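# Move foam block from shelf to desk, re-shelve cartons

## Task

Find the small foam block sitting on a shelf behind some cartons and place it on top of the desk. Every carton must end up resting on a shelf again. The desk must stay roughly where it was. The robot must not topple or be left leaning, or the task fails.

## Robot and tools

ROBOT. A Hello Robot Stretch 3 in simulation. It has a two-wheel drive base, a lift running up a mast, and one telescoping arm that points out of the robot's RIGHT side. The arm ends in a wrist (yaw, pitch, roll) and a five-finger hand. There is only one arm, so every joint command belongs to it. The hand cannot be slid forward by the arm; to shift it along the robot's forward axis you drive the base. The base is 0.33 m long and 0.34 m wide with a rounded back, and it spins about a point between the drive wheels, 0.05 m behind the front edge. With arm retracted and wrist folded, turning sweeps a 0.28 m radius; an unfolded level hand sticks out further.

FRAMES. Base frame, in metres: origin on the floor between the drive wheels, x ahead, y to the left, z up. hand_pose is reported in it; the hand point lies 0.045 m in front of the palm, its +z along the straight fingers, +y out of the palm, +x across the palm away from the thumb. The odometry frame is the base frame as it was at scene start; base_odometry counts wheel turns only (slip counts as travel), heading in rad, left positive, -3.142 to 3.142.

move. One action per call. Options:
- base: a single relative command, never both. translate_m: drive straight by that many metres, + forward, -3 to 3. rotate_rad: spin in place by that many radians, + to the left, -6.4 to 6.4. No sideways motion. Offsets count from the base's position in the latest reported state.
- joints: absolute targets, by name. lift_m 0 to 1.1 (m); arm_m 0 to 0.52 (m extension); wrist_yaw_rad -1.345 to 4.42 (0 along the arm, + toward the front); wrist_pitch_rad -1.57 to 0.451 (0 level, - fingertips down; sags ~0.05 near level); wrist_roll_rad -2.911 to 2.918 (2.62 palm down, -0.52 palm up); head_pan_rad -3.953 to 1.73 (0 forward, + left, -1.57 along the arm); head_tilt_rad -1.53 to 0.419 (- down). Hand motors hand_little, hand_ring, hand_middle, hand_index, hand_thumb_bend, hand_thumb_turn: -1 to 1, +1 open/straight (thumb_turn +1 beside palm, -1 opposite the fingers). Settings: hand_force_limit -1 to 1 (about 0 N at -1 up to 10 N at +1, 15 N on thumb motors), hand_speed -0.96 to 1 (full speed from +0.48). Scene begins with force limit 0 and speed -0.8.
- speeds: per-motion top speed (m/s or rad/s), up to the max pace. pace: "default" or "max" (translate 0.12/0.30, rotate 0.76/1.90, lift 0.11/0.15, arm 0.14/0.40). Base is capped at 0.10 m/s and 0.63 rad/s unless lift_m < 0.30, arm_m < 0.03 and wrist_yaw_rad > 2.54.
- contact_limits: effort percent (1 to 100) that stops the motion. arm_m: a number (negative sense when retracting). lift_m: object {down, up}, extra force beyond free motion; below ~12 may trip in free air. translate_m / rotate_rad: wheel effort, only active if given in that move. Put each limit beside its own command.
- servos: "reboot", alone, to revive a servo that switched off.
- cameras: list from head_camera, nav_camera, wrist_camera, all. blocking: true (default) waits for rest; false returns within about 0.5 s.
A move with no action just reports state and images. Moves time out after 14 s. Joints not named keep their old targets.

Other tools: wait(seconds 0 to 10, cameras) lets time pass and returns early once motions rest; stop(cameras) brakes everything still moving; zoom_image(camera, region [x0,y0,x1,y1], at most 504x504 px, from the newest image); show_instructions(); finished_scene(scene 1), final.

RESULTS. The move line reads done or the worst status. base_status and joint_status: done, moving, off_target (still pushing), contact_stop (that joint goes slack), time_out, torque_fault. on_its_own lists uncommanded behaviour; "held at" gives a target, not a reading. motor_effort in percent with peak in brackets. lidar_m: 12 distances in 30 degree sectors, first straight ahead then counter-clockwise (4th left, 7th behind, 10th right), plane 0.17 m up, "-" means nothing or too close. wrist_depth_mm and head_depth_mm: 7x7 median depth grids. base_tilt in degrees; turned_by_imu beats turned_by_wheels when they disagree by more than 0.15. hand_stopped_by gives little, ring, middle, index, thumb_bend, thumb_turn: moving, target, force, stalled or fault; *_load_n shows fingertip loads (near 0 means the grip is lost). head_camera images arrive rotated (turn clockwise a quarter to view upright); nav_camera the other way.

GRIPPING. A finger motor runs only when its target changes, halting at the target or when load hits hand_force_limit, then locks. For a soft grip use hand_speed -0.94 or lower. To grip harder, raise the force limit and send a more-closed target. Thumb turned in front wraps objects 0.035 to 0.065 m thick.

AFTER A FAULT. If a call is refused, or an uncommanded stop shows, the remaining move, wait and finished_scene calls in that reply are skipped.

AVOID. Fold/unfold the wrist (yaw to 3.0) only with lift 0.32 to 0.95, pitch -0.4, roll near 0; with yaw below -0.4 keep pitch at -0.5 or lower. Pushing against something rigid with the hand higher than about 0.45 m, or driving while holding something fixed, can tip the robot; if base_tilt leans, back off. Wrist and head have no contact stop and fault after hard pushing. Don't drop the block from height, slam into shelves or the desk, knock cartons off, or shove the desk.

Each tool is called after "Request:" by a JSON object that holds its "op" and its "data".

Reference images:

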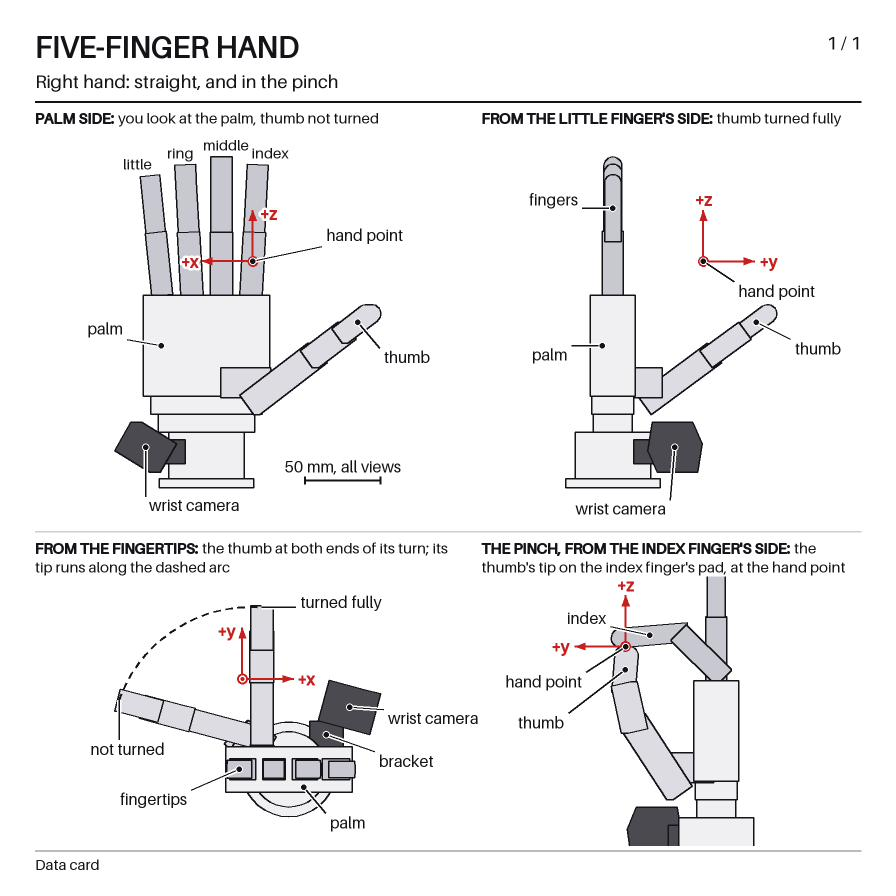

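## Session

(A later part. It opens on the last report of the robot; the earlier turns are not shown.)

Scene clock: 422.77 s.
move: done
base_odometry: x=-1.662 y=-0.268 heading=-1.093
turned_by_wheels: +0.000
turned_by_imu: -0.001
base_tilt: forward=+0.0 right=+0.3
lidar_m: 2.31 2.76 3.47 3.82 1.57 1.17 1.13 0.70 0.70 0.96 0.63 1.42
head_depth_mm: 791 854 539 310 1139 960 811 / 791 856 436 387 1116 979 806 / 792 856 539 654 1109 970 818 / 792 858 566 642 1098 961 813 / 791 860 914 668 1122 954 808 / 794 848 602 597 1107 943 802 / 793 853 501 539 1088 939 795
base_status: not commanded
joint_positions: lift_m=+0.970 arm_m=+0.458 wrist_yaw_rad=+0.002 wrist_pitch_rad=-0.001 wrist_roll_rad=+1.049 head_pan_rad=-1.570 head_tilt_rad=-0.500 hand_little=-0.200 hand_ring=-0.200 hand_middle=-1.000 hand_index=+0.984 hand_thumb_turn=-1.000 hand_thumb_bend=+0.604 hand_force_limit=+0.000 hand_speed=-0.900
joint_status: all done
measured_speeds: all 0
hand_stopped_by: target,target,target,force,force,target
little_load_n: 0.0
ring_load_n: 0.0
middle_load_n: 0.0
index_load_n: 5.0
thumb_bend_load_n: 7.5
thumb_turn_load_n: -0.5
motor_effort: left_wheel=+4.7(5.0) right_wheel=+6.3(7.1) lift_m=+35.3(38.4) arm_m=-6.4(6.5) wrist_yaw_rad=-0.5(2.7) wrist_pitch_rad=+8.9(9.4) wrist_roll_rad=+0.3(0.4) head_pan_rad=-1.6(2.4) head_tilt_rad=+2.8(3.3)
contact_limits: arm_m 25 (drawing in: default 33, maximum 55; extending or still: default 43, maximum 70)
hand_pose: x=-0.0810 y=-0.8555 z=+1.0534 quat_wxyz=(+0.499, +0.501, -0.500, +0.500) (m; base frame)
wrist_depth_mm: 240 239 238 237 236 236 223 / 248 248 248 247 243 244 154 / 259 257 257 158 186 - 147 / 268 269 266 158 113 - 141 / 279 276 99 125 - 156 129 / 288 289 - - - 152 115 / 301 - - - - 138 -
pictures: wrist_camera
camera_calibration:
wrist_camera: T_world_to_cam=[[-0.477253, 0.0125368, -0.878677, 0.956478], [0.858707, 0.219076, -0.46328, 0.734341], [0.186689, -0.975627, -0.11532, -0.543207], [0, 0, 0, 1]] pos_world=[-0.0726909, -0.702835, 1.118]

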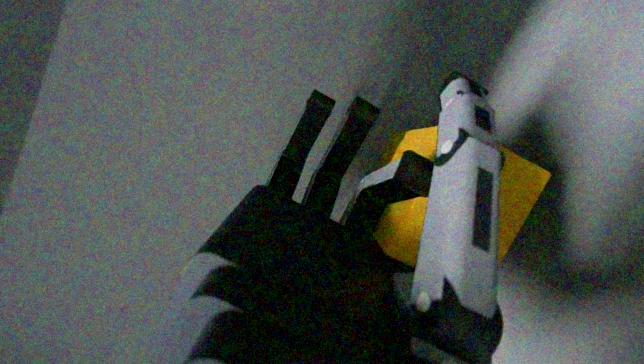

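Request:
{"op": "move", "data": {"joints": {"arm_m": 0.0}, "speeds": {"arm_m": 0.12}, "cameras": ["head_camera", "nav_camera", "wrist_camera"]}}

Scene clock: 443.73 s.
move: done
base_odometry: x=-1.662 y=-0.268 heading=-1.093
turned_by_wheels: +0.000
turned_by_imu: -0.002
base_tilt: forward=+0.0 right=+0.3
lidar_m: 2.31 2.77 3.51 3.82 1.57 1.17 1.13 0.70 0.70 0.96 0.63 1.42
head_depth_mm: 793 859 548 549 574 - - / 794 858 681 641 411 - - / 792 857 923 444 372 - - / 793 858 924 675 305 - - / 795 861 912 668 1119 956 806 / 796 849 601 597 1110 945 802 / 797 851 502 541 1089 936 795
base_status: not commanded
joint_positions: lift_m=+0.970 arm_m=+0.000 wrist_yaw_rad=+0.002 wrist_pitch_rad=-0.001 wrist_roll_rad=+1.049 head_pan_rad=-1.570 head_tilt_rad=-0.500 hand_little=-0.200 hand_ring=-0.200 hand_middle=-1.000 hand_index=+0.984 hand_thumb_turn=-1.000 hand_thumb_bend=+0.604 hand_force_limit=+0.000 hand_speed=-0.900
joint_status: all done
measured_speeds: all 0
hand_stopped_by: target,target,target,force,force,target
little_load_n: 0.0
ring_load_n: 0.0
middle_load_n: 0.0
index_load_n: 5.0
thumb_bend_load_n: 7.5
thumb_turn_load_n: -0.5
motor_effort: left_wheel=+4.5(5.1) right_wheel=+6.5(7.1) lift_m=+34.6(35.3) arm_m=-15.1(21.1) wrist_yaw_rad=-0.7(2.6) wrist_pitch_rad=+9.2(9.4) wrist_roll_rad=+0.2(0.5) head_pan_rad=-2.5(2.8) head_tilt_rad=+1.0(3.8)
hand_pose: x=-0.0810 y=-0.3975 z=+1.0534 quat_wxyz=(+0.499, +0.500, -0.500, +0.500) (m; base frame)
wrist_depth_mm: 324 - - 355 281 261 - / - - - - 383 272 - / - - - 157 154 108 704 / - - - 156 113 - - / - - - 125 - 732 - / - - - - - - - / - - - - - - -
pictures: head_camera (sideways), nav_camera (sideways), wrist_camera
camera_calibration:
head_camera: T_world_to_cam=[[-0.0411411, 0.456932, -0.88855, 1.17499], [0.998394, -0.0158751, -0.0543908, 0.0646691], [-0.0389588, -0.88936, -0.455545, 0.550711], [0, 0, 0, 1]] pos_world=[0.00523016, -0.046084, 1.29843]
nav_camera: T_world_to_cam=[[-0.00890555, -0.432026, 0.901817, -1.12831], [-0.998753, 0.0481384, 0.0131985, 0.0450256], [-0.0491141, -0.900575, -0.431916, 0.525949], [0, 0, 0, 1]] pos_world=[0.0607528, -0.0159686, 1.2441]
wrist_camera: T_world_to_cam=[[-0.477236, 0.0124512, -0.878687, 0.950641], [0.858716, 0.219031, -0.463285, 0.633953], [0.186691, -0.975639, -0.115221, -0.0964938], [0, 0, 0, 1]] pos_world=[-0.072691, -0.244835, 1.1179]

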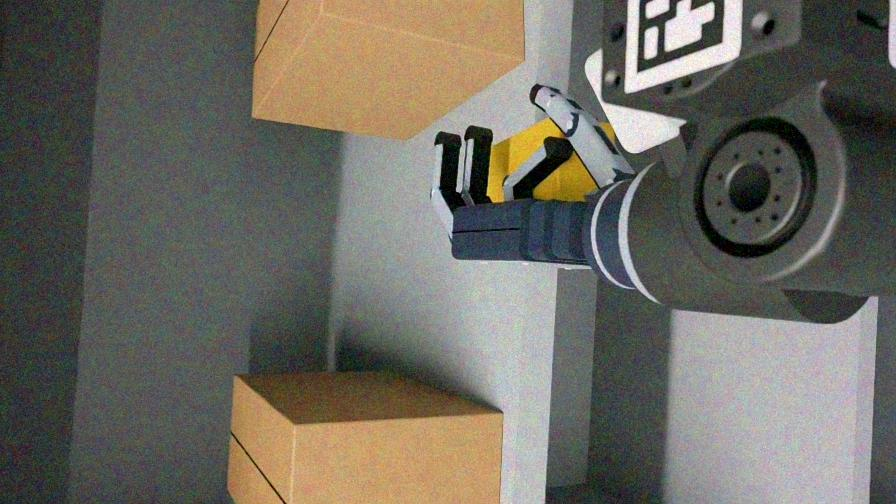

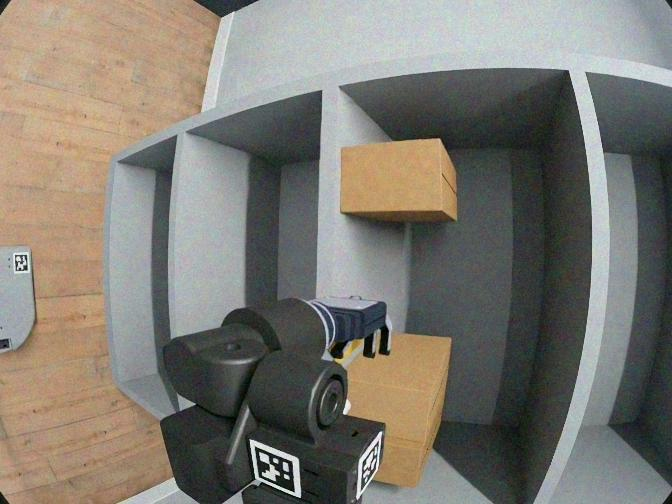

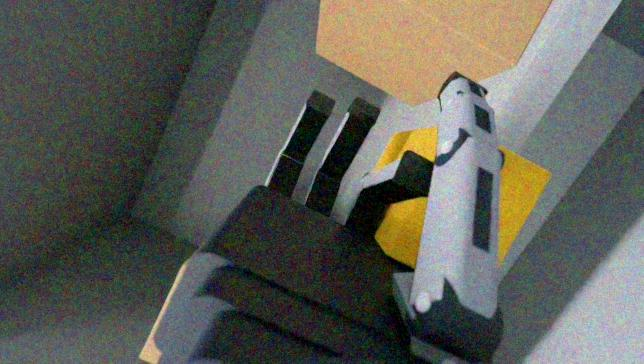

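Request:
{"op": "move", "data": {"base": {"rotate_rad": 1.57}, "joints": {"head_pan_rad": 0.0, "head_tilt_rad": -0.25}}}

Request:
{"op": "move", "data": {"base": {"translate_m": 1.3}, "joints": {"lift_m": 0.85}, "speeds": {"lift_m": 0.05}, "cameras": ["head_camera", "nav_camera", "wrist_camera"]}}

Scene clock: 453.70 s.
move: done
base_odometry: x=-1.662 y=-0.268 heading=+0.476
turned_by_wheels: +1.569
turned_by_imu: +1.554
base_tilt: forward=+0.0 right=+0.3
lidar_m: 3.36 1.56 1.17 1.13 0.70 0.70 0.96 0.63 1.44 2.31 2.78 3.85
head_depth_mm: 2789 3535 3655 3873 3312 2261 1710 / 3008 3533 3631 3844 3270 2241 1704 / 3070 3492 3689 3855 3265 2220 1681 / 3321 3579 3701 3846 3229 2180 1676 / 3375 3517 3644 3788 3115 2182 1654 / 3370 3512 3672 3847 3111 2161 1652 / 3129 3354 3485 3550 3056 2152 1642
base_status: done
joint_positions: lift_m=+0.970 arm_m=+0.000 wrist_yaw_rad=+0.001 wrist_pitch_rad=-0.001 wrist_roll_rad=+1.049 head_pan_rad=+0.001 head_tilt_rad=-0.250 hand_little=-0.200 hand_ring=-0.200 hand_middle=-1.000 hand_index=+0.984 hand_thumb_turn=-1.000 hand_thumb_bend=+0.604 hand_force_limit=+0.000 hand_speed=-0.900
joint_status: all done
measured_speeds: all 0
hand_stopped_by: target,target,target,force,force,target
little_load_n: 0.0
ring_load_n: 0.0
middle_load_n: 0.0
index_load_n: 5.0
thumb_bend_load_n: 7.5
thumb_turn_load_n: -0.5
motor_effort: left_wheel=-12.8(17.3) right_wheel=+11.9(17.6) lift_m=+34.2(34.7) arm_m=-14.9(15.4) wrist_yaw_rad=-0.8(3.0) wrist_pitch_rad=+9.2(9.4) wrist_roll_rad=+0.3(0.4) head_pan_rad=-5.2(6.1) head_tilt_rad=-1.1(5.6)
hand_pose: x=-0.0811 y=-0.3975 z=+1.0534 quat_wxyz=(+0.499, +0.500, -0.500, +0.500) (m; base frame)
wrist_depth_mm: - - - - - - - / - - - - - - - / - - - 157 155 - - / - - - 156 113 127 - / - - - 125 - - - / - - - - - - - / - - - - - - -
pictures: none

Scene clock: 467.83 s.
move: done
base_odometry: x=-0.506 y=+0.328 heading=+0.476
turned_by_wheels: +0.000
turned_by_imu: +0.000
base_tilt: forward=+0.0 right=+0.2
lidar_m: 2.06 1.49 1.12 1.09 1.14 1.60 1.86 2.30 2.77 2.69 2.81 2.25
head_depth_mm: 2201 2289 2396 2447 2599 2261 1728 / 2210 2299 2411 2431 2637 2245 1703 / 2226 2298 2402 2460 2622 2225 1693 / 2212 2332 2405 2457 2621 2213 1671 / 2222 2303 2414 2390 2590 2173 1659 / 2208 2307 2380 2497 2601 2142 1648 / 2207 2326 2415 2500 2614 2132 1642
base_status: done
joint_positions: lift_m=+0.850 arm_m=+0.000 wrist_yaw_rad=+0.001 wrist_pitch_rad=-0.001 wrist_roll_rad=+1.049 head_pan_rad=+0.000 head_tilt_rad=-0.250 hand_little=-0.200 hand_ring=-0.200 hand_middle=-1.000 hand_index=+0.984 hand_thumb_turn=-1.000 hand_thumb_bend=+0.604 hand_force_limit=+0.000 hand_speed=-0.900
joint_status: all done
measured_speeds: all 0
hand_stopped_by: target,target,target,force,force,target
little_load_n: 0.0
ring_load_n: 0.0
middle_load_n: 0.0
index_load_n: 5.0
thumb_bend_load_n: 7.5
thumb_turn_load_n: -0.5
motor_effort: left_wheel=+4.5(8.6) right_wheel=+7.6(18.7) lift_m=+18.5(30.4) arm_m=-10.9(15.0) wrist_yaw_rad=-1.6(3.1) wrist_pitch_rad=+9.2(9.4) wrist_roll_rad=+0.2(0.4) head_pan_rad=-5.1(6.2) head_tilt_rad=-0.5(2.1)
hand_pose: x=-0.0811 y=-0.3975 z=+0.9335 quat_wxyz=(+0.499, +0.500, -0.500, +0.500) (m; base frame)
wrist_depth_mm: - - - - - - - / - - - - - - - / - - - 157 155 - - / - - - 156 114 126 - / - - - 125 - - - / - - - - - - - / - - - - - - 936
pictures: head_camera (sideways), nav_camera (sideways), wrist_camera
camera_calibration:
head_camera: T_world_to_cam=[[-0.223007, -0.040682, -0.973968, 1.28764], [0.0298086, 0.998377, -0.0485267, 0.0630149], [0.974361, -0.0398544, -0.221432, 0.239885], [0, 0, 0, 1]] pos_world=[0.0515383, -0.000968516, 1.31029]
nav_camera: T_world_to_cam=[[0.195506, -0.00932289, 0.980658, -1.23247], [-0.0508767, -0.998705, 0.000648419, 0.0555915], [0.979382, -0.0500194, -0.195727, 0.21235], [0, 0, 0, 1]] pos_world=[0.0358121, 0.0546509, 1.25016]
wrist_camera: T_world_to_cam=[[-0.477194, 0.0124688, -0.87871, 0.845316], [0.858784, 0.218796, -0.463269, 0.578337], [0.186482, -0.975691, -0.115116, -0.110442], [0, 0, 0, 1]] pos_world=[-0.0726917, -0.244835, 0.997999]

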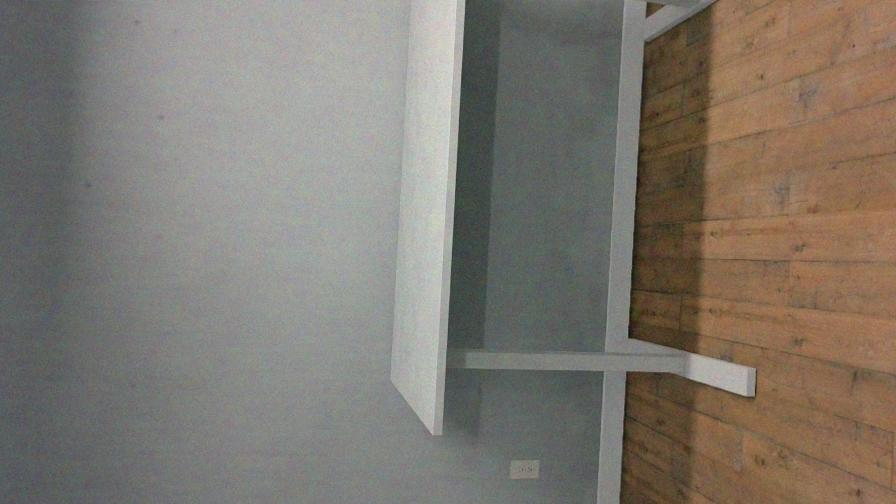

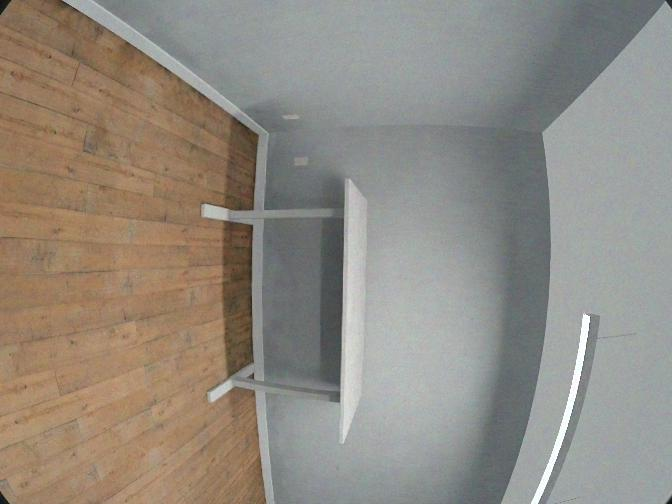

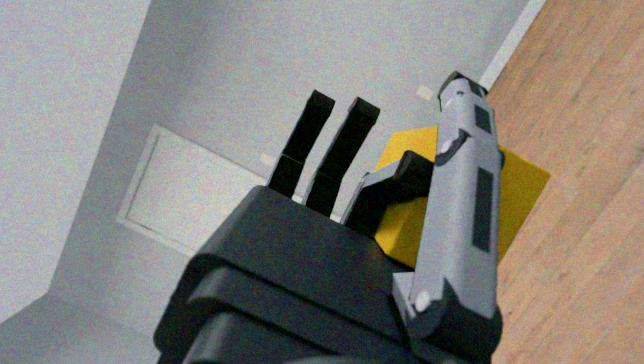

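Request:
{"op": "move", "data": {"joints": {"lift_m": 1.03}, "base": {"translate_m": 0.95}}}

Request:
{"op": "move", "data": {"base": {"rotate_rad": 1.571}, "joints": {"head_pan_rad": -1.57, "head_tilt_rad": -0.5}, "cameras": ["head_camera", "nav_camera", "wrist_camera"]}}

Scene clock: 503.80 s.
move: done
base_odometry: x=+0.338 y=+0.763 heading=+0.476
turned_by_wheels: +0.000
turned_by_imu: -0.001
base_tilt: forward=+0.0 right=+0.3
lidar_m: 1.11 1.44 1.08 1.05 1.11 1.56 2.80 3.13 2.80 2.70 2.12 1.45
head_depth_mm: 1347 1401 1464 1510 924 1680 1718 / 1345 1404 1457 1503 906 1690 1710 / 1347 1408 1466 1495 893 1686 1700 / 1349 1412 1461 1506 882 1686 1675 / 1350 1404 1464 1503 871 1680 1672 / 1352 1398 1471 1504 857 1662 1504 / 1346 1420 1470 1506 845 1674 1587
base_status: done
joint_positions: lift_m=+1.030 arm_m=+0.000 wrist_yaw_rad=+0.001 wrist_pitch_rad=-0.001 wrist_roll_rad=+1.049 head_pan_rad=+0.000 head_tilt_rad=-0.250 hand_little=-0.200 hand_ring=-0.200 hand_middle=-1.000 hand_index=+0.984 hand_thumb_turn=-1.000 hand_thumb_bend=+0.604 hand_force_limit=+0.000 hand_speed=-0.900
joint_status: all done
measured_speeds: all 0
hand_stopped_by: target,target,target,force,force,target
little_load_n: 0.0
ring_load_n: 0.0
middle_load_n: 0.5
index_load_n: 5.0
thumb_bend_load_n: 7.5
thumb_turn_load_n: -0.5
motor_effort: left_wheel=+4.4(10.1) right_wheel=+7.1(18.4) lift_m=+35.5(39.4) arm_m=-7.0(10.2) wrist_yaw_rad=-1.0(2.8) wrist_pitch_rad=+9.2(9.4) wrist_roll_rad=+0.1(0.4) head_pan_rad=-5.1(5.9) head_tilt_rad=+0.3(1.9)
hand_pose: x=-0.0811 y=-0.3975 z=+1.1134 quat_wxyz=(+0.499, +0.500, -0.500, +0.500) (m; base frame)
wrist_depth_mm: - - - - - - - / - - - - - - - / - - - 157 154 - - / - - - 157 113 127 - / - - - 125 - - - / - - - - - - - / - - - - - - -
pictures: none

Scene clock: 507.40 s.
move: done
base_odometry: x=+0.338 y=+0.763 heading=+2.046
turned_by_wheels: +1.570
turned_by_imu: +1.556
base_tilt: forward=+0.1 right=+0.2
lidar_m: 1.05 1.11 1.57 2.80 3.41 2.80 2.71 2.10 1.45 1.11 1.43 1.08
head_depth_mm: 1289 1399 1327 - - - - / 1295 1402 1276 791 - - - / 1293 1401 1250 369 - - - / 1292 1404 1219 778 - - - / 1302 1416 1192 896 1853 1608 1335 / 1306 1414 1166 879 1380 1499 1313 / 1314 1422 1143 1701 1855 1592 1323
base_status: done
joint_positions: lift_m=+1.030 arm_m=+0.000 wrist_yaw_rad=+0.001 wrist_pitch_rad=-0.001 wrist_roll_rad=+1.049 head_pan_rad=-1.571 head_tilt_rad=-0.500 hand_little=-0.200 hand_ring=-0.200 hand_middle=-1.000 hand_index=+0.984 hand_thumb_turn=-1.000 hand_thumb_bend=+0.604 hand_force_limit=+0.000 hand_speed=-0.900
joint_status: all done
measured_speeds: all 0
hand_stopped_by: target,target,target,force,force,target
little_load_n: 0.5
ring_load_n: 0.0
middle_load_n: 0.0
index_load_n: 5.0
thumb_bend_load_n: 7.5
thumb_turn_load_n: -0.5
motor_effort: left_wheel=-11.4(16.4) right_wheel=+12.7(17.8) lift_m=+35.3(35.7) arm_m=-13.8(15.4) wrist_yaw_rad=-1.2(2.7) wrist_pitch_rad=+9.0(9.4) wrist_roll_rad=+0.1(0.4) head_pan_rad=+4.7(9.3) head_tilt_rad=+2.5(4.8)
hand_pose: x=-0.0811 y=-0.3975 z=+1.1134 quat_wxyz=(+0.499, +0.500, -0.500, +0.500) (m; base frame)
wrist_depth_mm: - - - - - - - / - - - - - - - / - - - 157 156 - - / - - - 156 113 127 - / - - - 124 - - - / - - - - - - - / - - - - - - -
pictures: head_camera (sideways), nav_camera (sideways), wrist_camera
camera_calibration:
head_camera: T_world_to_cam=[[-0.0405233, 0.457401, -0.888337, 1.17468], [0.998371, -0.0171956, -0.0543967, 0.0647159], [-0.0401566, -0.889094, -0.455959, 0.551349], [0, 0, 0, 1]] pos_world=[0.00513194, -0.0459867, 1.29843]
nav_camera: T_world_to_cam=[[-0.0094834, -0.43244, 0.901613, -1.12802], [-0.998688, 0.0494698, 0.0132227, 0.0450103], [-0.0503206, -0.900305, -0.432341, 0.526554], [0, 0, 0, 1]] pos_world=[0.0607503, -0.0159697, 1.2441]
wrist_camera: T_world_to_cam=[[-0.477143, 0.0126209, -0.878735, 1.00347], [0.858834, 0.218757, -0.463195, 0.661587], [0.186384, -0.975698, -0.115218, -0.0896224], [0, 0, 0, 1]] pos_world=[-0.0726921, -0.244836, 1.1779]

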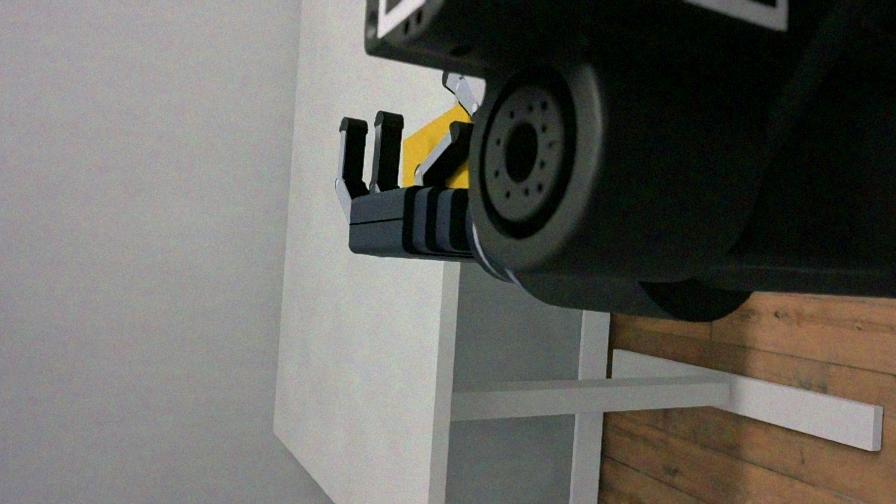

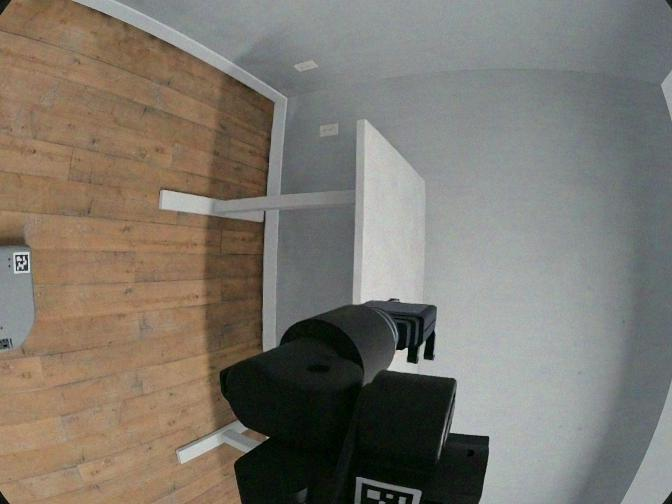

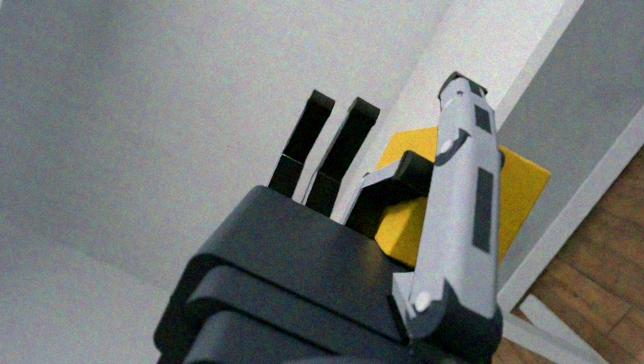

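Request:
{"op": "move", "data": {"joints": {"arm_m": 0.49}, "contact_limits": {"arm_m": 35}}}

Request:
{"op": "move", "data": {"joints": {"lift_m": 0.915}, "speeds": {"lift_m": 0.06}, "contact_limits": {"lift_m": {"down": 15}}, "cameras": ["head_camera", "nav_camera", "wrist_camera"]}}

Scene clock: 525.70 s.
move: done
base_odometry: x=+0.338 y=+0.763 heading=+2.046
turned_by_wheels: +0.000
turned_by_imu: -0.002
base_tilt: forward=+0.0 right=+0.3
lidar_m: 1.05 1.11 1.57 2.80 3.43 2.79 2.71 2.10 1.45 1.11 1.43 1.08
head_depth_mm: 1289 1373 - 957 1841 1681 1370 / 1296 1353 1009 888 1849 1650 1364 / 1289 550 1056 878 1858 1647 1352 / 1297 1373 964 914 1860 1631 1343 / 1308 1407 1190 895 1840 1616 1336 / 1312 1413 1167 879 1375 1494 1301 / 1306 1425 1142 1709 1870 1590 1317
base_status: not commanded
joint_positions: lift_m=+1.030 arm_m=+0.490 wrist_yaw_rad=+0.001 wrist_pitch_rad=-0.001 wrist_roll_rad=+1.049 head_pan_rad=-1.570 head_tilt_rad=-0.500 hand_little=-0.200 hand_ring=-0.200 hand_middle=-1.000 hand_index=+0.984 hand_thumb_turn=-1.000 hand_thumb_bend=+0.604 hand_force_limit=+0.000 hand_speed=-0.900
joint_status: all done
measured_speeds: all 0
hand_stopped_by: target,target,target,force,force,target
little_load_n: 0.0
ring_load_n: 0.0
middle_load_n: 0.0
index_load_n: 5.0
thumb_bend_load_n: 7.5
thumb_turn_load_n: -0.5
motor_effort: left_wheel=-10.9(11.8) right_wheel=+12.7(13.0) lift_m=+34.8(35.4) arm_m=+14.4(23.5) wrist_yaw_rad=-1.3(2.6) wrist_pitch_rad=+9.2(9.4) wrist_roll_rad=+0.1(0.5) head_pan_rad=+4.1(5.2) head_tilt_rad=+2.5(4.5)
contact_limits: arm_m 35 (drawing in: default 33, maximum 55; extending or still: default 43, maximum 70)
hand_pose: x=-0.0811 y=-0.8875 z=+1.1134 quat_wxyz=(+0.499, +0.500, -0.500, +0.500) (m; base frame)
wrist_depth_mm: - - - - - - - / - - - - - - - / - - - 157 - - - / - - - 156 113 - - / - - - 125 - - - / - - - - - - - / - - - - - - 196
pictures: none

Scene clock: 528.20 s.
move: done
base_odometry: x=+0.338 y=+0.763 heading=+2.046
turned_by_wheels: +0.000
turned_by_imu: -0.001
base_tilt: forward=+0.0 right=+0.3
lidar_m: 1.05 1.11 1.57 2.80 3.43 2.79 2.70 2.10 1.45 1.11 1.43 1.08
head_depth_mm: 1289 1391 1308 849 302 - 1341 / 1297 1398 1283 376 381 1661 1358 / 1297 1399 619 781 1854 1645 1354 / 1300 1404 1033 776 1848 1628 1344 / 1309 1413 1195 898 1840 1625 1336 / 1300 1406 1169 881 1382 1497 1307 / 1307 1417 1147 1696 1859 1590 1317
base_status: not commanded
joint_positions: lift_m=+0.915 arm_m=+0.490 wrist_yaw_rad=+0.001 wrist_pitch_rad=-0.001 wrist_roll_rad=+1.049 head_pan_rad=-1.570 head_tilt_rad=-0.500 hand_little=-0.200 hand_ring=-0.200 hand_middle=-1.000 hand_index=+0.984 hand_thumb_turn=-1.000 hand_thumb_bend=+0.604 hand_force_limit=+0.000 hand_speed=-0.900
joint_status: all done
measured_speeds: all 0
hand_stopped_by: target,target,target,force,force,target
little_load_n: 0.0
ring_load_n: 0.0
middle_load_n: 0.0
index_load_n: 5.0
thumb_bend_load_n: 7.5
thumb_turn_load_n: -0.5
motor_effort: left_wheel=-11.0(11.4) right_wheel=+12.5(13.1) lift_m=+18.1(30.5) arm_m=+0.8(14.5) wrist_yaw_rad=-2.3(2.6) wrist_pitch_rad=+9.1(9.4) wrist_roll_rad=+0.3(0.3) head_pan_rad=+4.0(4.8) head_tilt_rad=+1.8(3.1)
contact_limits: arm_m 35 (drawing in: default 33, maximum 55; extending or still: default 43, maximum 70); lift_m down 15 (down: maximum 72; up: maximum 65)
hand_pose: x=-0.0811 y=-0.8875 z=+0.9984 quat_wxyz=(+0.499, +0.500, -0.500, +0.500) (m; base frame)
wrist_depth_mm: - - - - - - 163 / - - - - - 192 155 / - - - 157 112 177 135 / - - - 157 113 - 135 / - - - 125 - 137 114 / - - - - - 133 106 / - - - - - 128 103
pictures: head_camera (sideways), nav_camera (sideways), wrist_camera
camera_calibration:
head_camera: T_world_to_cam=[[-0.0411051, 0.456736, -0.888652, 1.17511], [0.998391, -0.0159923, -0.0544007, 0.0646765], [-0.0390584, -0.889458, -0.455344, 0.550445], [0, 0, 0, 1]] pos_world=[0.00523026, -0.0460849, 1.29843]
nav_camera: T_world_to_cam=[[-0.00894138, -0.431822, 0.901914, -1.12842], [-0.998748, 0.0482471, 0.0131986, 0.0450266], [-0.0492142, -0.900667, -0.431713, 0.525701], [0, 0, 0, 1]] pos_world=[0.0607526, -0.0159687, 1.2441]
wrist_camera: T_world_to_cam=[[-0.47701, 0.0125653, -0.878808, 0.908643], [0.858907, 0.218711, -0.463081, 0.715361], [0.186386, -0.975709, -0.11512, -0.581076], [0, 0, 0, 1]] pos_world=[-0.0726925, -0.734836, 1.0629]

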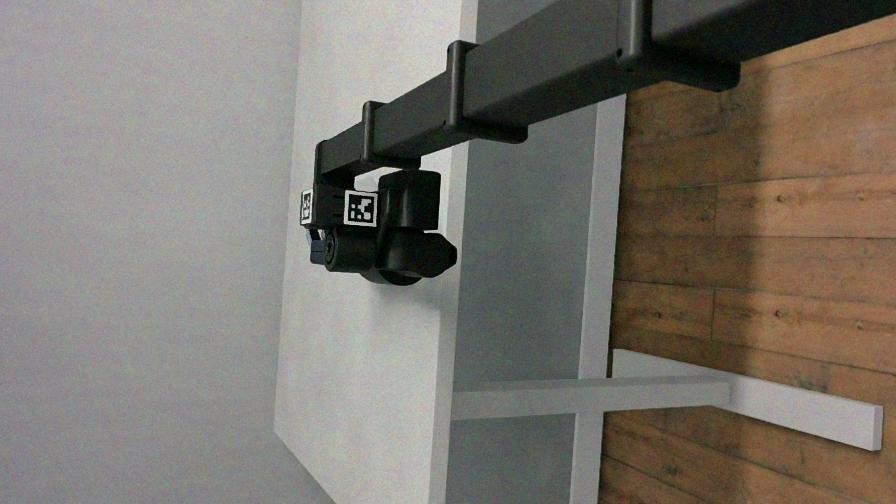

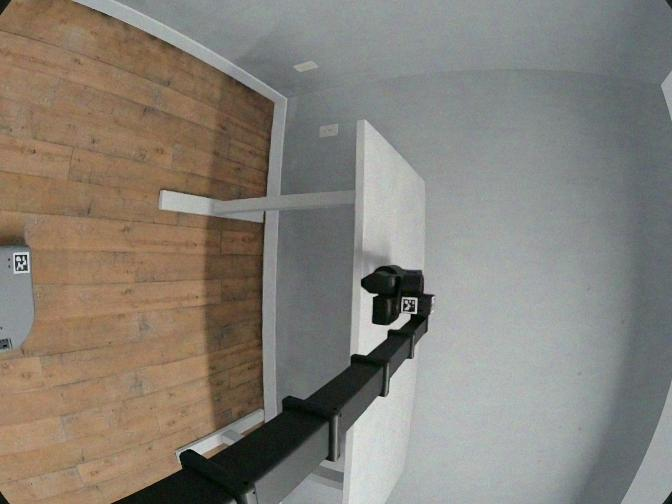

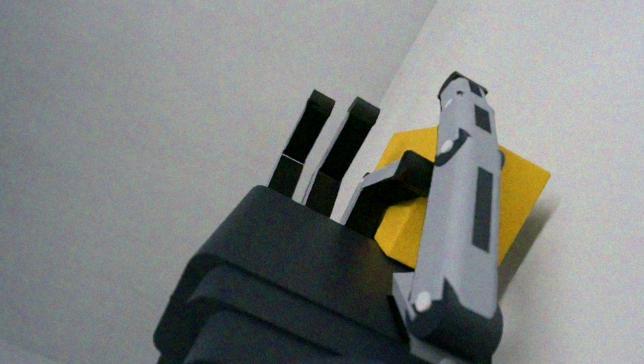

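Request:
{"op": "move", "data": {"joints": {"lift_m": 0.9}, "speeds": {"lift_m": 0.02}, "contact_limits": {"lift_m": {"down": 13}}, "cameras": ["wrist_camera"]}}

Scene clock: 534.93 s.
move: done
base_odometry: x=+0.338 y=+0.763 heading=+2.046
turned_by_wheels: +0.000
turned_by_imu: -0.001
base_tilt: forward=+0.1 right=+0.3
lidar_m: 1.05 1.11 1.56 2.80 3.42 2.80 2.71 2.10 1.44 1.11 1.43 1.08
head_depth_mm: 1292 1395 1307 848 315 - 1339 / 1293 1399 1279 419 340 1655 1371 / 1297 1401 1250 620 1857 1651 1354 / 1295 1405 1215 662 1864 1632 1343 / 1299 1413 1199 897 1850 1616 1336 / 1306 1415 1166 881 1380 1496 1315 / 1311 1416 1137 1706 1866 1588 1321
base_status: not commanded
joint_positions: lift_m=+0.900 arm_m=+0.490 wrist_yaw_rad=+0.001 wrist_pitch_rad=-0.001 wrist_roll_rad=+1.049 head_pan_rad=-1.570 head_tilt_rad=-0.500 hand_little=-0.200 hand_ring=-0.200 hand_middle=-1.000 hand_index=+0.984 hand_thumb_turn=-1.000 hand_thumb_bend=+0.604 hand_force_limit=+0.000 hand_speed=-0.900
joint_status: all done
measured_speeds: all 0
hand_stopped_by: target,target,target,force,force,target
little_load_n: 0.0
ring_load_n: 0.0
middle_load_n: 0.0
index_load_n: 5.0
thumb_bend_load_n: 7.5
thumb_turn_load_n: -0.5
motor_effort: left_wheel=-11.1(11.2) right_wheel=+12.5(12.8) lift_m=+18.7(21.0) arm_m=-14.9(15.4) wrist_yaw_rad=-1.8(2.7) wrist_pitch_rad=+9.3(9.3) wrist_roll_rad=+0.2(0.3) head_pan_rad=+3.9(4.5) head_tilt_rad=+1.0(2.6)
contact_limits: arm_m 35 (drawing in: default 33, maximum 55; extending or still: default 43, maximum 70); lift_m down 13 (down: maximum 72; up: maximum 65)
hand_pose: x=-0.0811 y=-0.8875 z=+0.9834 quat_wxyz=(+0.499, +0.500, -0.500, +0.500) (m; base frame)
wrist_depth_mm: - - - - - 195 149 / - - - - - 179 132 / - - - 156 112 152 118 / - - - 156 113 127 116 / - - - 125 - 122 - / - - - - - 115 94 / - - - - - 105 -
pictures: wrist_camera
camera_calibration:
wrist_camera: T_world_to_cam=[[-0.47701, 0.0125653, -0.878808, 0.89546], [0.858907, 0.218711, -0.463081, 0.708415], [0.186386, -0.975709, -0.11512, -0.582803], [0, 0, 0, 1]] pos_world=[-0.0726925, -0.734836, 1.0479]

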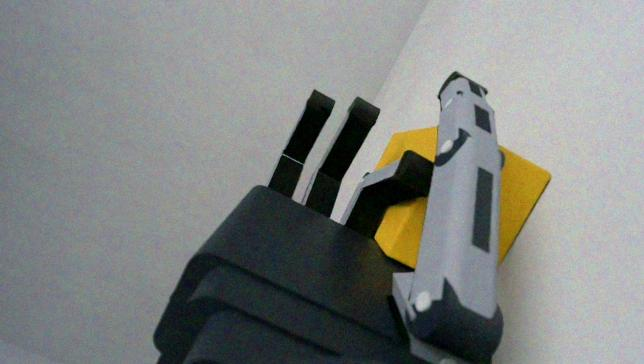

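Request:
{"op": "move", "data": {"joints": {"lift_m": 0.896}, "speeds": {"lift_m": 0.02}, "contact_limits": {"lift_m": {"down": 13}}}}

Request:
{"op": "move", "data": {"joints": {"hand_speed": -0.85, "hand_index": 1.0, "hand_middle": 1.0, "hand_ring": 1.0, "hand_little": 1.0}}}

Request:
{"op": "move", "data": {"joints": {"hand_speed": -0.8, "hand_thumb_bend": 1.0}, "cameras": ["wrist_camera"]}}

Scene clock: 538.87 s.
move: done
base_odometry: x=+0.338 y=+0.763 heading=+2.046
turned_by_wheels: +0.000
turned_by_imu: -0.001
base_tilt: forward=+0.1 right=+0.3
lidar_m: 1.05 1.11 1.57 2.80 3.40 2.80 2.71 2.10 1.45 1.11 1.43 1.08
head_depth_mm: 1287 1395 1317 853 322 - - / 1288 1392 1280 429 347 1660 1369 / 1296 1401 1250 622 1876 1646 1354 / 1299 1407 1211 655 1855 1630 1339 / 1306 1408 1187 895 1851 1627 1334 / 1299 1422 1166 883 1373 1494 1314 / 1308 1421 1146 1700 1872 1592 1319
base_status: not commanded
joint_positions: lift_m=+0.896 arm_m=+0.490 wrist_yaw_rad=+0.001 wrist_pitch_rad=+0.011 wrist_roll_rad=+1.049 head_pan_rad=-1.570 head_tilt_rad=-0.500 hand_little=-0.200 hand_ring=-0.200 hand_middle=-1.000 hand_index=+0.984 hand_thumb_turn=-1.000 hand_thumb_bend=+0.604 hand_force_limit=+0.000 hand_speed=-0.900
joint_status: all done
measured_speeds: all 0
hand_stopped_by: target,target,target,force,force,target
little_load_n: 0.0
ring_load_n: 0.0
middle_load_n: 0.0
index_load_n: 5.0
thumb_bend_load_n: 7.5
thumb_turn_load_n: -0.5
motor_effort: left_wheel=-10.7(11.2) right_wheel=+12.3(12.7) lift_m=+17.9(20.1) arm_m=-13.2(13.6) wrist_yaw_rad=-1.8(2.2) wrist_pitch_rad=+6.9(9.3) wrist_roll_rad=+0.1(0.3) head_pan_rad=+2.8(4.2) head_tilt_rad=+0.4(1.9)
contact_limits: arm_m 35 (drawing in: default 33, maximum 55; extending or still: default 43, maximum 70); lift_m down 13 (down: maximum 72; up: maximum 65)
hand_pose: x=-0.0811 y=-0.8881 z=+0.9825 quat_wxyz=(+0.502, +0.497, -0.497, +0.503) (m; base frame)
wrist_depth_mm: - - - - - 195 149 / - - - - - 179 131 / - - - 157 112 152 118 / - - - 156 114 126 106 / - - - 125 - 124 - / - - - - - 115 - / - - - - - 104 90
pictures: none

Scene clock: 544.13 s.
move: done
base_odometry: x=+0.338 y=+0.763 heading=+2.046
turned_by_wheels: +0.000
turned_by_imu: -0.001
base_tilt: forward=+0.1 right=+0.3
lidar_m: 1.05 1.11 1.57 2.79 3.43 2.79 2.71 2.10 1.45 1.11 1.43 1.08
head_depth_mm: 1292 1388 1308 849 322 - - / 1290 1396 1278 429 346 1650 1358 / 1287 1404 1255 622 1850 1643 1347 / 1295 1407 1203 656 1852 1630 1342 / 1306 1408 1191 898 1838 1602 1336 / 1306 1413 1163 881 1375 1488 1305 / 1314 1418 1144 1706 1859 1591 1315
base_status: not commanded
joint_positions: lift_m=+0.896 arm_m=+0.490 wrist_yaw_rad=+0.001 wrist_pitch_rad=+0.012 wrist_roll_rad=+1.049 head_pan_rad=-1.570 head_tilt_rad=-0.500 hand_little=+1.000 hand_ring=+1.000 hand_middle=+1.000 hand_index=+1.000 hand_thumb_turn=-1.000 hand_thumb_bend=+0.604 hand_force_limit=+0.000 hand_speed=-0.850
joint_status: all done
measured_speeds: all 0
hand_stopped_by: target,target,target,target,force,target
little_load_n: 0.0
ring_load_n: 0.0
middle_load_n: 0.0
index_load_n: 0.0
thumb_bend_load_n: 6.5
thumb_turn_load_n: -0.5
motor_effort: left_wheel=-10.9(11.2) right_wheel=+12.6(12.8) lift_m=+34.5(34.7) arm_m=-10.7(13.3) wrist_yaw_rad=-1.5(2.5) wrist_pitch_rad=+6.8(7.1) wrist_roll_rad=+0.1(0.4) head_pan_rad=+3.2(4.3) head_tilt_rad=-1.7(2.1)
contact_limits: arm_m 35 (drawing in: default 33, maximum 55; extending or still: default 43, maximum 70); lift_m down 13 (down: maximum 72; up: maximum 65)
hand_pose: x=-0.0811 y=-0.8881 z=+0.9826 quat_wxyz=(+0.502, +0.497, -0.497, +0.503) (m; base frame)
wrist_depth_mm: - - - - - 195 149 / - - - - - 176 131 / - - - - - 151 118 / - - - - - 126 106 / - - - 121 - 125 - / - - - - - 115 - / - - - - - 103 90
pictures: none

Scene clock: 546.00 s.
move: done
base_odometry: x=+0.338 y=+0.763 heading=+2.046
turned_by_wheels: +0.000
turned_by_imu: +0.000
base_tilt: forward=+0.0 right=+0.3
lidar_m: 1.05 1.11 1.57 2.80 3.42 2.79 2.71 2.11 1.45 1.11 1.43 1.08
head_depth_mm: 1293 1393 1315 851 322 - - / 1292 1394 1285 430 347 1652 1358 / 1297 1403 1245 622 1858 1647 1355 / 1299 1410 1215 655 1863 1644 1351 / 1306 1404 1190 891 1849 1618 1337 / 1307 1416 1168 879 1381 1486 1320 / 1307 1429 1141 1709 1862 1595 1319
base_status: not commanded
joint_positions: lift_m=+0.896 arm_m=+0.490 wrist_yaw_rad=+0.001 wrist_pitch_rad=+0.005 wrist_roll_rad=+1.049 head_pan_rad=-1.570 head_tilt_rad=-0.500 hand_little=+1.000 hand_ring=+1.000 hand_middle=+1.000 hand_index=+1.000 hand_thumb_turn=-1.000 hand_thumb_bend=+1.000 hand_force_limit=+0.000 hand_speed=-0.800
joint_status: all done
measured_speeds: all 0
hand_stopped_by: target,target,target,target,target,target
little_load_n: 0.0
ring_load_n: 0.0
middle_load_n: -0.5
index_load_n: 0.0
thumb_bend_load_n: 0.0
thumb_turn_load_n: 0.5
motor_effort: left_wheel=-10.8(10.9) right_wheel=+12.1(12.7) lift_m=+34.5(34.8) arm_m=-9.9(11.1) wrist_yaw_rad=-1.7(2.7) wrist_pitch_rad=+8.3(8.4) wrist_roll_rad=+0.2(0.3) head_pan_rad=+2.9(3.8) head_tilt_rad=-0.5(3.1)
contact_limits: arm_m 35 (drawing in: default 33, maximum 55; extending or still: default 43, maximum 70); lift_m down 13 (down: maximum 72; up: maximum 65)
hand_pose: x=-0.0811 y=-0.8878 z=+0.9808 quat_wxyz=(+0.500, +0.499, -0.499, +0.502) (m; base frame)
wrist_depth_mm: - - - - - 187 152 / - - - - - 104 129 / - - - - - 93 120 / - - - - - 126 117 / - - - 121 - 114 - / - - - - - 112 90 / - - - - - 101 89
pictures: wrist_camera
camera_calibration:
wrist_camera: T_world_to_cam=[[-0.476989, 0.00770383, -0.878876, 0.888986], [0.858919, 0.216144, -0.464263, 0.706194], [0.186387, -0.976331, -0.109715, -0.589282], [0, 0, 0, 1]] pos_world=[-0.0726926, -0.734823, 1.04451]

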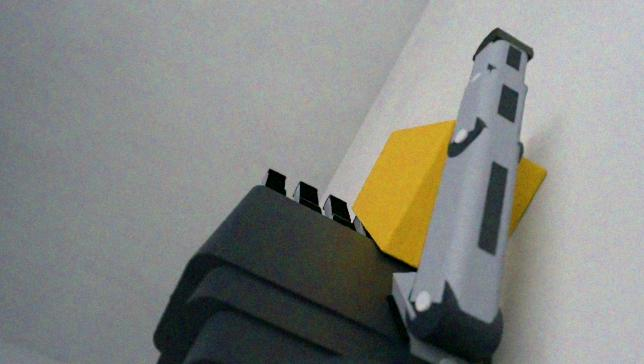

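Request:
{"op": "move", "data": {"joints": {"lift_m": 0.902}}}

Request:
{"op": "move", "data": {"base": {"translate_m": 0.008}}}

Request:
{"op": "move", "data": {"joints": {"arm_m": 0.3}, "cameras": ["wrist_camera", "head_camera"]}}

Scene clock: 550.77 s.
move: done
base_odometry: x=+0.338 y=+0.763 heading=+2.046
turned_by_wheels: +0.000
turned_by_imu: -0.001
base_tilt: forward=+0.1 right=+0.3
lidar_m: 1.05 1.11 1.57 2.79 3.43 2.80 2.71 2.10 1.45 1.11 1.43 1.08
head_depth_mm: 1286 1392 1310 849 312 - 1334 / 1290 1403 1278 417 337 1655 1366 / 1295 1399 1250 613 1865 1648 1356 / 1301 1397 1118 691 1851 1638 1340 / 1300 1411 1191 894 1842 1622 1336 / 1315 1421 1164 880 1380 1484 1309 / 1317 1427 1138 1703 1864 1584 1314
base_status: not commanded
joint_positions: lift_m=+0.902 arm_m=+0.490 wrist_yaw_rad=+0.001 wrist_pitch_rad=+0.004 wrist_roll_rad=+1.049 head_pan_rad=-1.570 head_tilt_rad=-0.500 hand_little=+1.000 hand_ring=+1.000 hand_middle=+1.000 hand_index=+1.000 hand_thumb_turn=-1.000 hand_thumb_bend=+1.000 hand_force_limit=+0.000 hand_speed=-0.800
joint_status: all done
measured_speeds: all 0
hand_stopped_by: target,target,target,target,target,target
little_load_n: 0.0
ring_load_n: 0.0
middle_load_n: 0.0
index_load_n: 0.0
thumb_bend_load_n: 0.0
thumb_turn_load_n: 0.0
motor_effort: left_wheel=-10.7(11.0) right_wheel=+12.3(12.5) lift_m=+35.4(39.3) arm_m=-8.4(8.6) wrist_yaw_rad=-0.6(2.1) wrist_pitch_rad=+8.5(8.5) wrist_roll_rad=+0.3(0.4) head_pan_rad=+3.4(3.4) head_tilt_rad=-1.1(2.8)
contact_limits: arm_m 35 (drawing in: default 33, maximum 55; extending or still: default 43, maximum 70)
hand_pose: x=-0.0811 y=-0.8877 z=+0.9865 quat_wxyz=(+0.500, +0.499, -0.499, +0.501) (m; base frame)
wrist_depth_mm: - - - - - 190 154 / - - - - - 104 135 / - - - - - 94 123 / - - - - - 127 120 / - - - 125 - 123 102 / - - - - - 117 98 / - - - - - 112 93
pictures: none

Scene clock: 551.57 s.
move: done
base_odometry: x=+0.334 y=+0.770 heading=+2.046
turned_by_wheels: +0.000
turned_by_imu: +0.000
base_tilt: forward=+0.1 right=+0.3
lidar_m: 1.04 1.10 1.56 2.79 3.41 2.81 2.71 1.49 1.46 1.11 1.42 1.07
head_depth_mm: 1288 1392 1314 851 313 - 1339 / 1290 1400 1279 416 337 1666 1360 / 1295 1398 1248 614 1869 1644 1357 / 1301 1412 1116 690 1854 1632 1348 / 1306 1412 1190 896 1852 1613 1337 / 1308 1403 1165 880 1797 1505 1298 / 1310 1415 1149 1700 1876 1593 1311
base_status: done
joint_positions: lift_m=+0.902 arm_m=+0.490 wrist_yaw_rad=+0.001 wrist_pitch_rad=+0.004 wrist_roll_rad=+1.049 head_pan_rad=-1.570 head_tilt_rad=-0.500 hand_little=+1.000 hand_ring=+1.000 hand_middle=+1.000 hand_index=+1.000 hand_thumb_turn=-1.000 hand_thumb_bend=+1.000 hand_force_limit=+0.000 hand_speed=-0.800
joint_status: not commanded
measured_speeds: all 0
hand_stopped_by: target,target,target,target,target,target
little_load_n: 0.0
ring_load_n: 0.0
middle_load_n: 0.0
index_load_n: 0.0
thumb_bend_load_n: 0.0
thumb_turn_load_n: 0.0
motor_effort: left_wheel=+2.8(6.3) right_wheel=+8.5(15.2) lift_m=+35.6(35.7) arm_m=-8.0(8.4) wrist_yaw_rad=-1.0(2.4) wrist_pitch_rad=+8.4(8.5) wrist_roll_rad=+0.2(0.3) head_pan_rad=+2.7(3.6) head_tilt_rad=-1.5(3.2)
contact_limits: arm_m 35 (drawing in: default 33, maximum 55; extending or still: default 43, maximum 70)
hand_pose: x=-0.0811 y=-0.8877 z=+0.9865 quat_wxyz=(+0.500, +0.499, -0.499, +0.501) (m; base frame)
wrist_depth_mm: - - - - - 189 154 / - - - - - 104 134 / - - - - - 93 123 / - - - - - - 119 / - - - 124 - 123 102 / - - - - - 118 98 / - - - - - 110 93
pictures: none

Scene clock: 554.20 s.
move: done
base_odometry: x=+0.334 y=+0.770 heading=+2.046
turned_by_wheels: +0.000
turned_by_imu: -0.001
base_tilt: forward=+0.1 right=+0.2
lidar_m: 1.04 1.10 1.55 2.79 3.41 2.80 2.72 1.48 1.45 1.11 1.42 1.07
head_depth_mm: 1291 1391 1317 854 343 - 1377 / 1290 1400 1279 426 342 1608 1365 / 1286 1401 1257 431 433 1639 1357 / 1298 1405 1224 453 504 1636 1349 / 1307 1414 1191 894 1862 1622 1345 / 1314 1409 1166 882 1792 1500 1293 / 1313 1421 1150 1706 1867 1600 1317
base_status: not commanded
joint_positions: lift_m=+0.902 arm_m=+0.300 wrist_yaw_rad=+0.001 wrist_pitch_rad=+0.004 wrist_roll_rad=+1.049 head_pan_rad=-1.570 head_tilt_rad=-0.500 hand_little=+1.000 hand_ring=+1.000 hand_middle=+1.000 hand_index=+1.000 hand_thumb_turn=-1.000 hand_thumb_bend=+1.000 hand_force_limit=+0.000 hand_speed=-0.800
joint_status: all done
measured_speeds: all 0
hand_stopped_by: target,target,target,target,target,target
little_load_n: 0.0
ring_load_n: 0.0
middle_load_n: 0.0
index_load_n: 0.0
thumb_bend_load_n: 0.0
thumb_turn_load_n: 0.0
motor_effort: left_wheel=+2.6(3.1) right_wheel=+8.2(8.7) lift_m=+33.7(35.6) arm_m=-14.3(20.6) wrist_yaw_rad=-1.5(2.1) wrist_pitch_rad=+8.5(8.5) wrist_roll_rad=+0.1(0.3) head_pan_rad=+2.7(3.6) head_tilt_rad=-3.1(3.7)
hand_pose: x=-0.0811 y=-0.6977 z=+0.9865 quat_wxyz=(+0.500, +0.499, -0.499, +0.501) (m; base frame)
wrist_depth_mm: - - - - - 191 176 / - - - - - 104 181 / - - - - - 93 - / - - - - - - - / - - - 125 - - - / - - - - - - - / - - - - - - 966
pictures: head_camera (sideways), wrist_camera
camera_calibration:
head_camera: T_world_to_cam=[[-0.0411051, 0.456736, -0.888652, 1.17511], [0.998391, -0.0159923, -0.0544007, 0.0646765], [-0.0390584, -0.889458, -0.455344, 0.550445], [0, 0, 0, 1]] pos_world=[0.00523026, -0.0460849, 1.29843]
wrist_camera: T_world_to_cam=[[-0.476967, 0.00879063, -0.878877, 0.8933], [0.858932, 0.216708, -0.463976, 0.667871], [0.186381, -0.976197, -0.110913, -0.401804], [0, 0, 0, 1]] pos_world=[-0.0726927, -0.544826, 1.05041]

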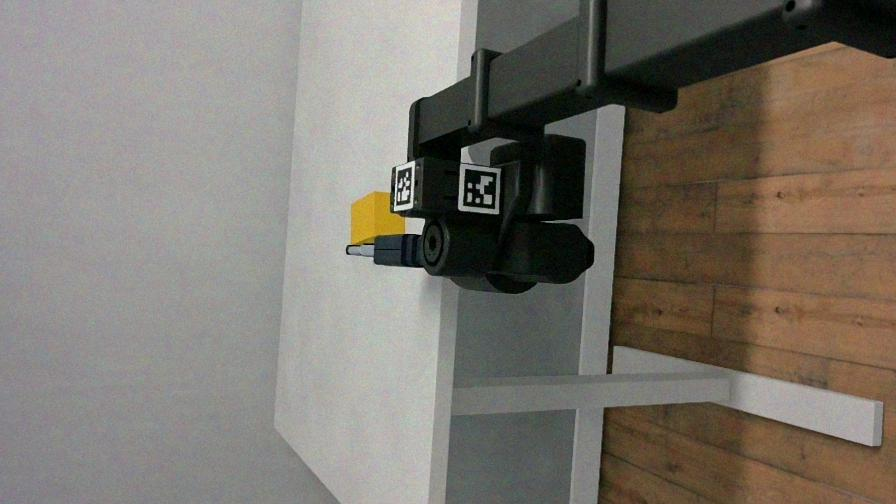

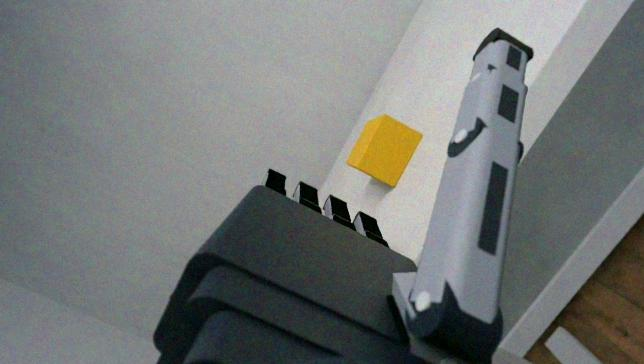

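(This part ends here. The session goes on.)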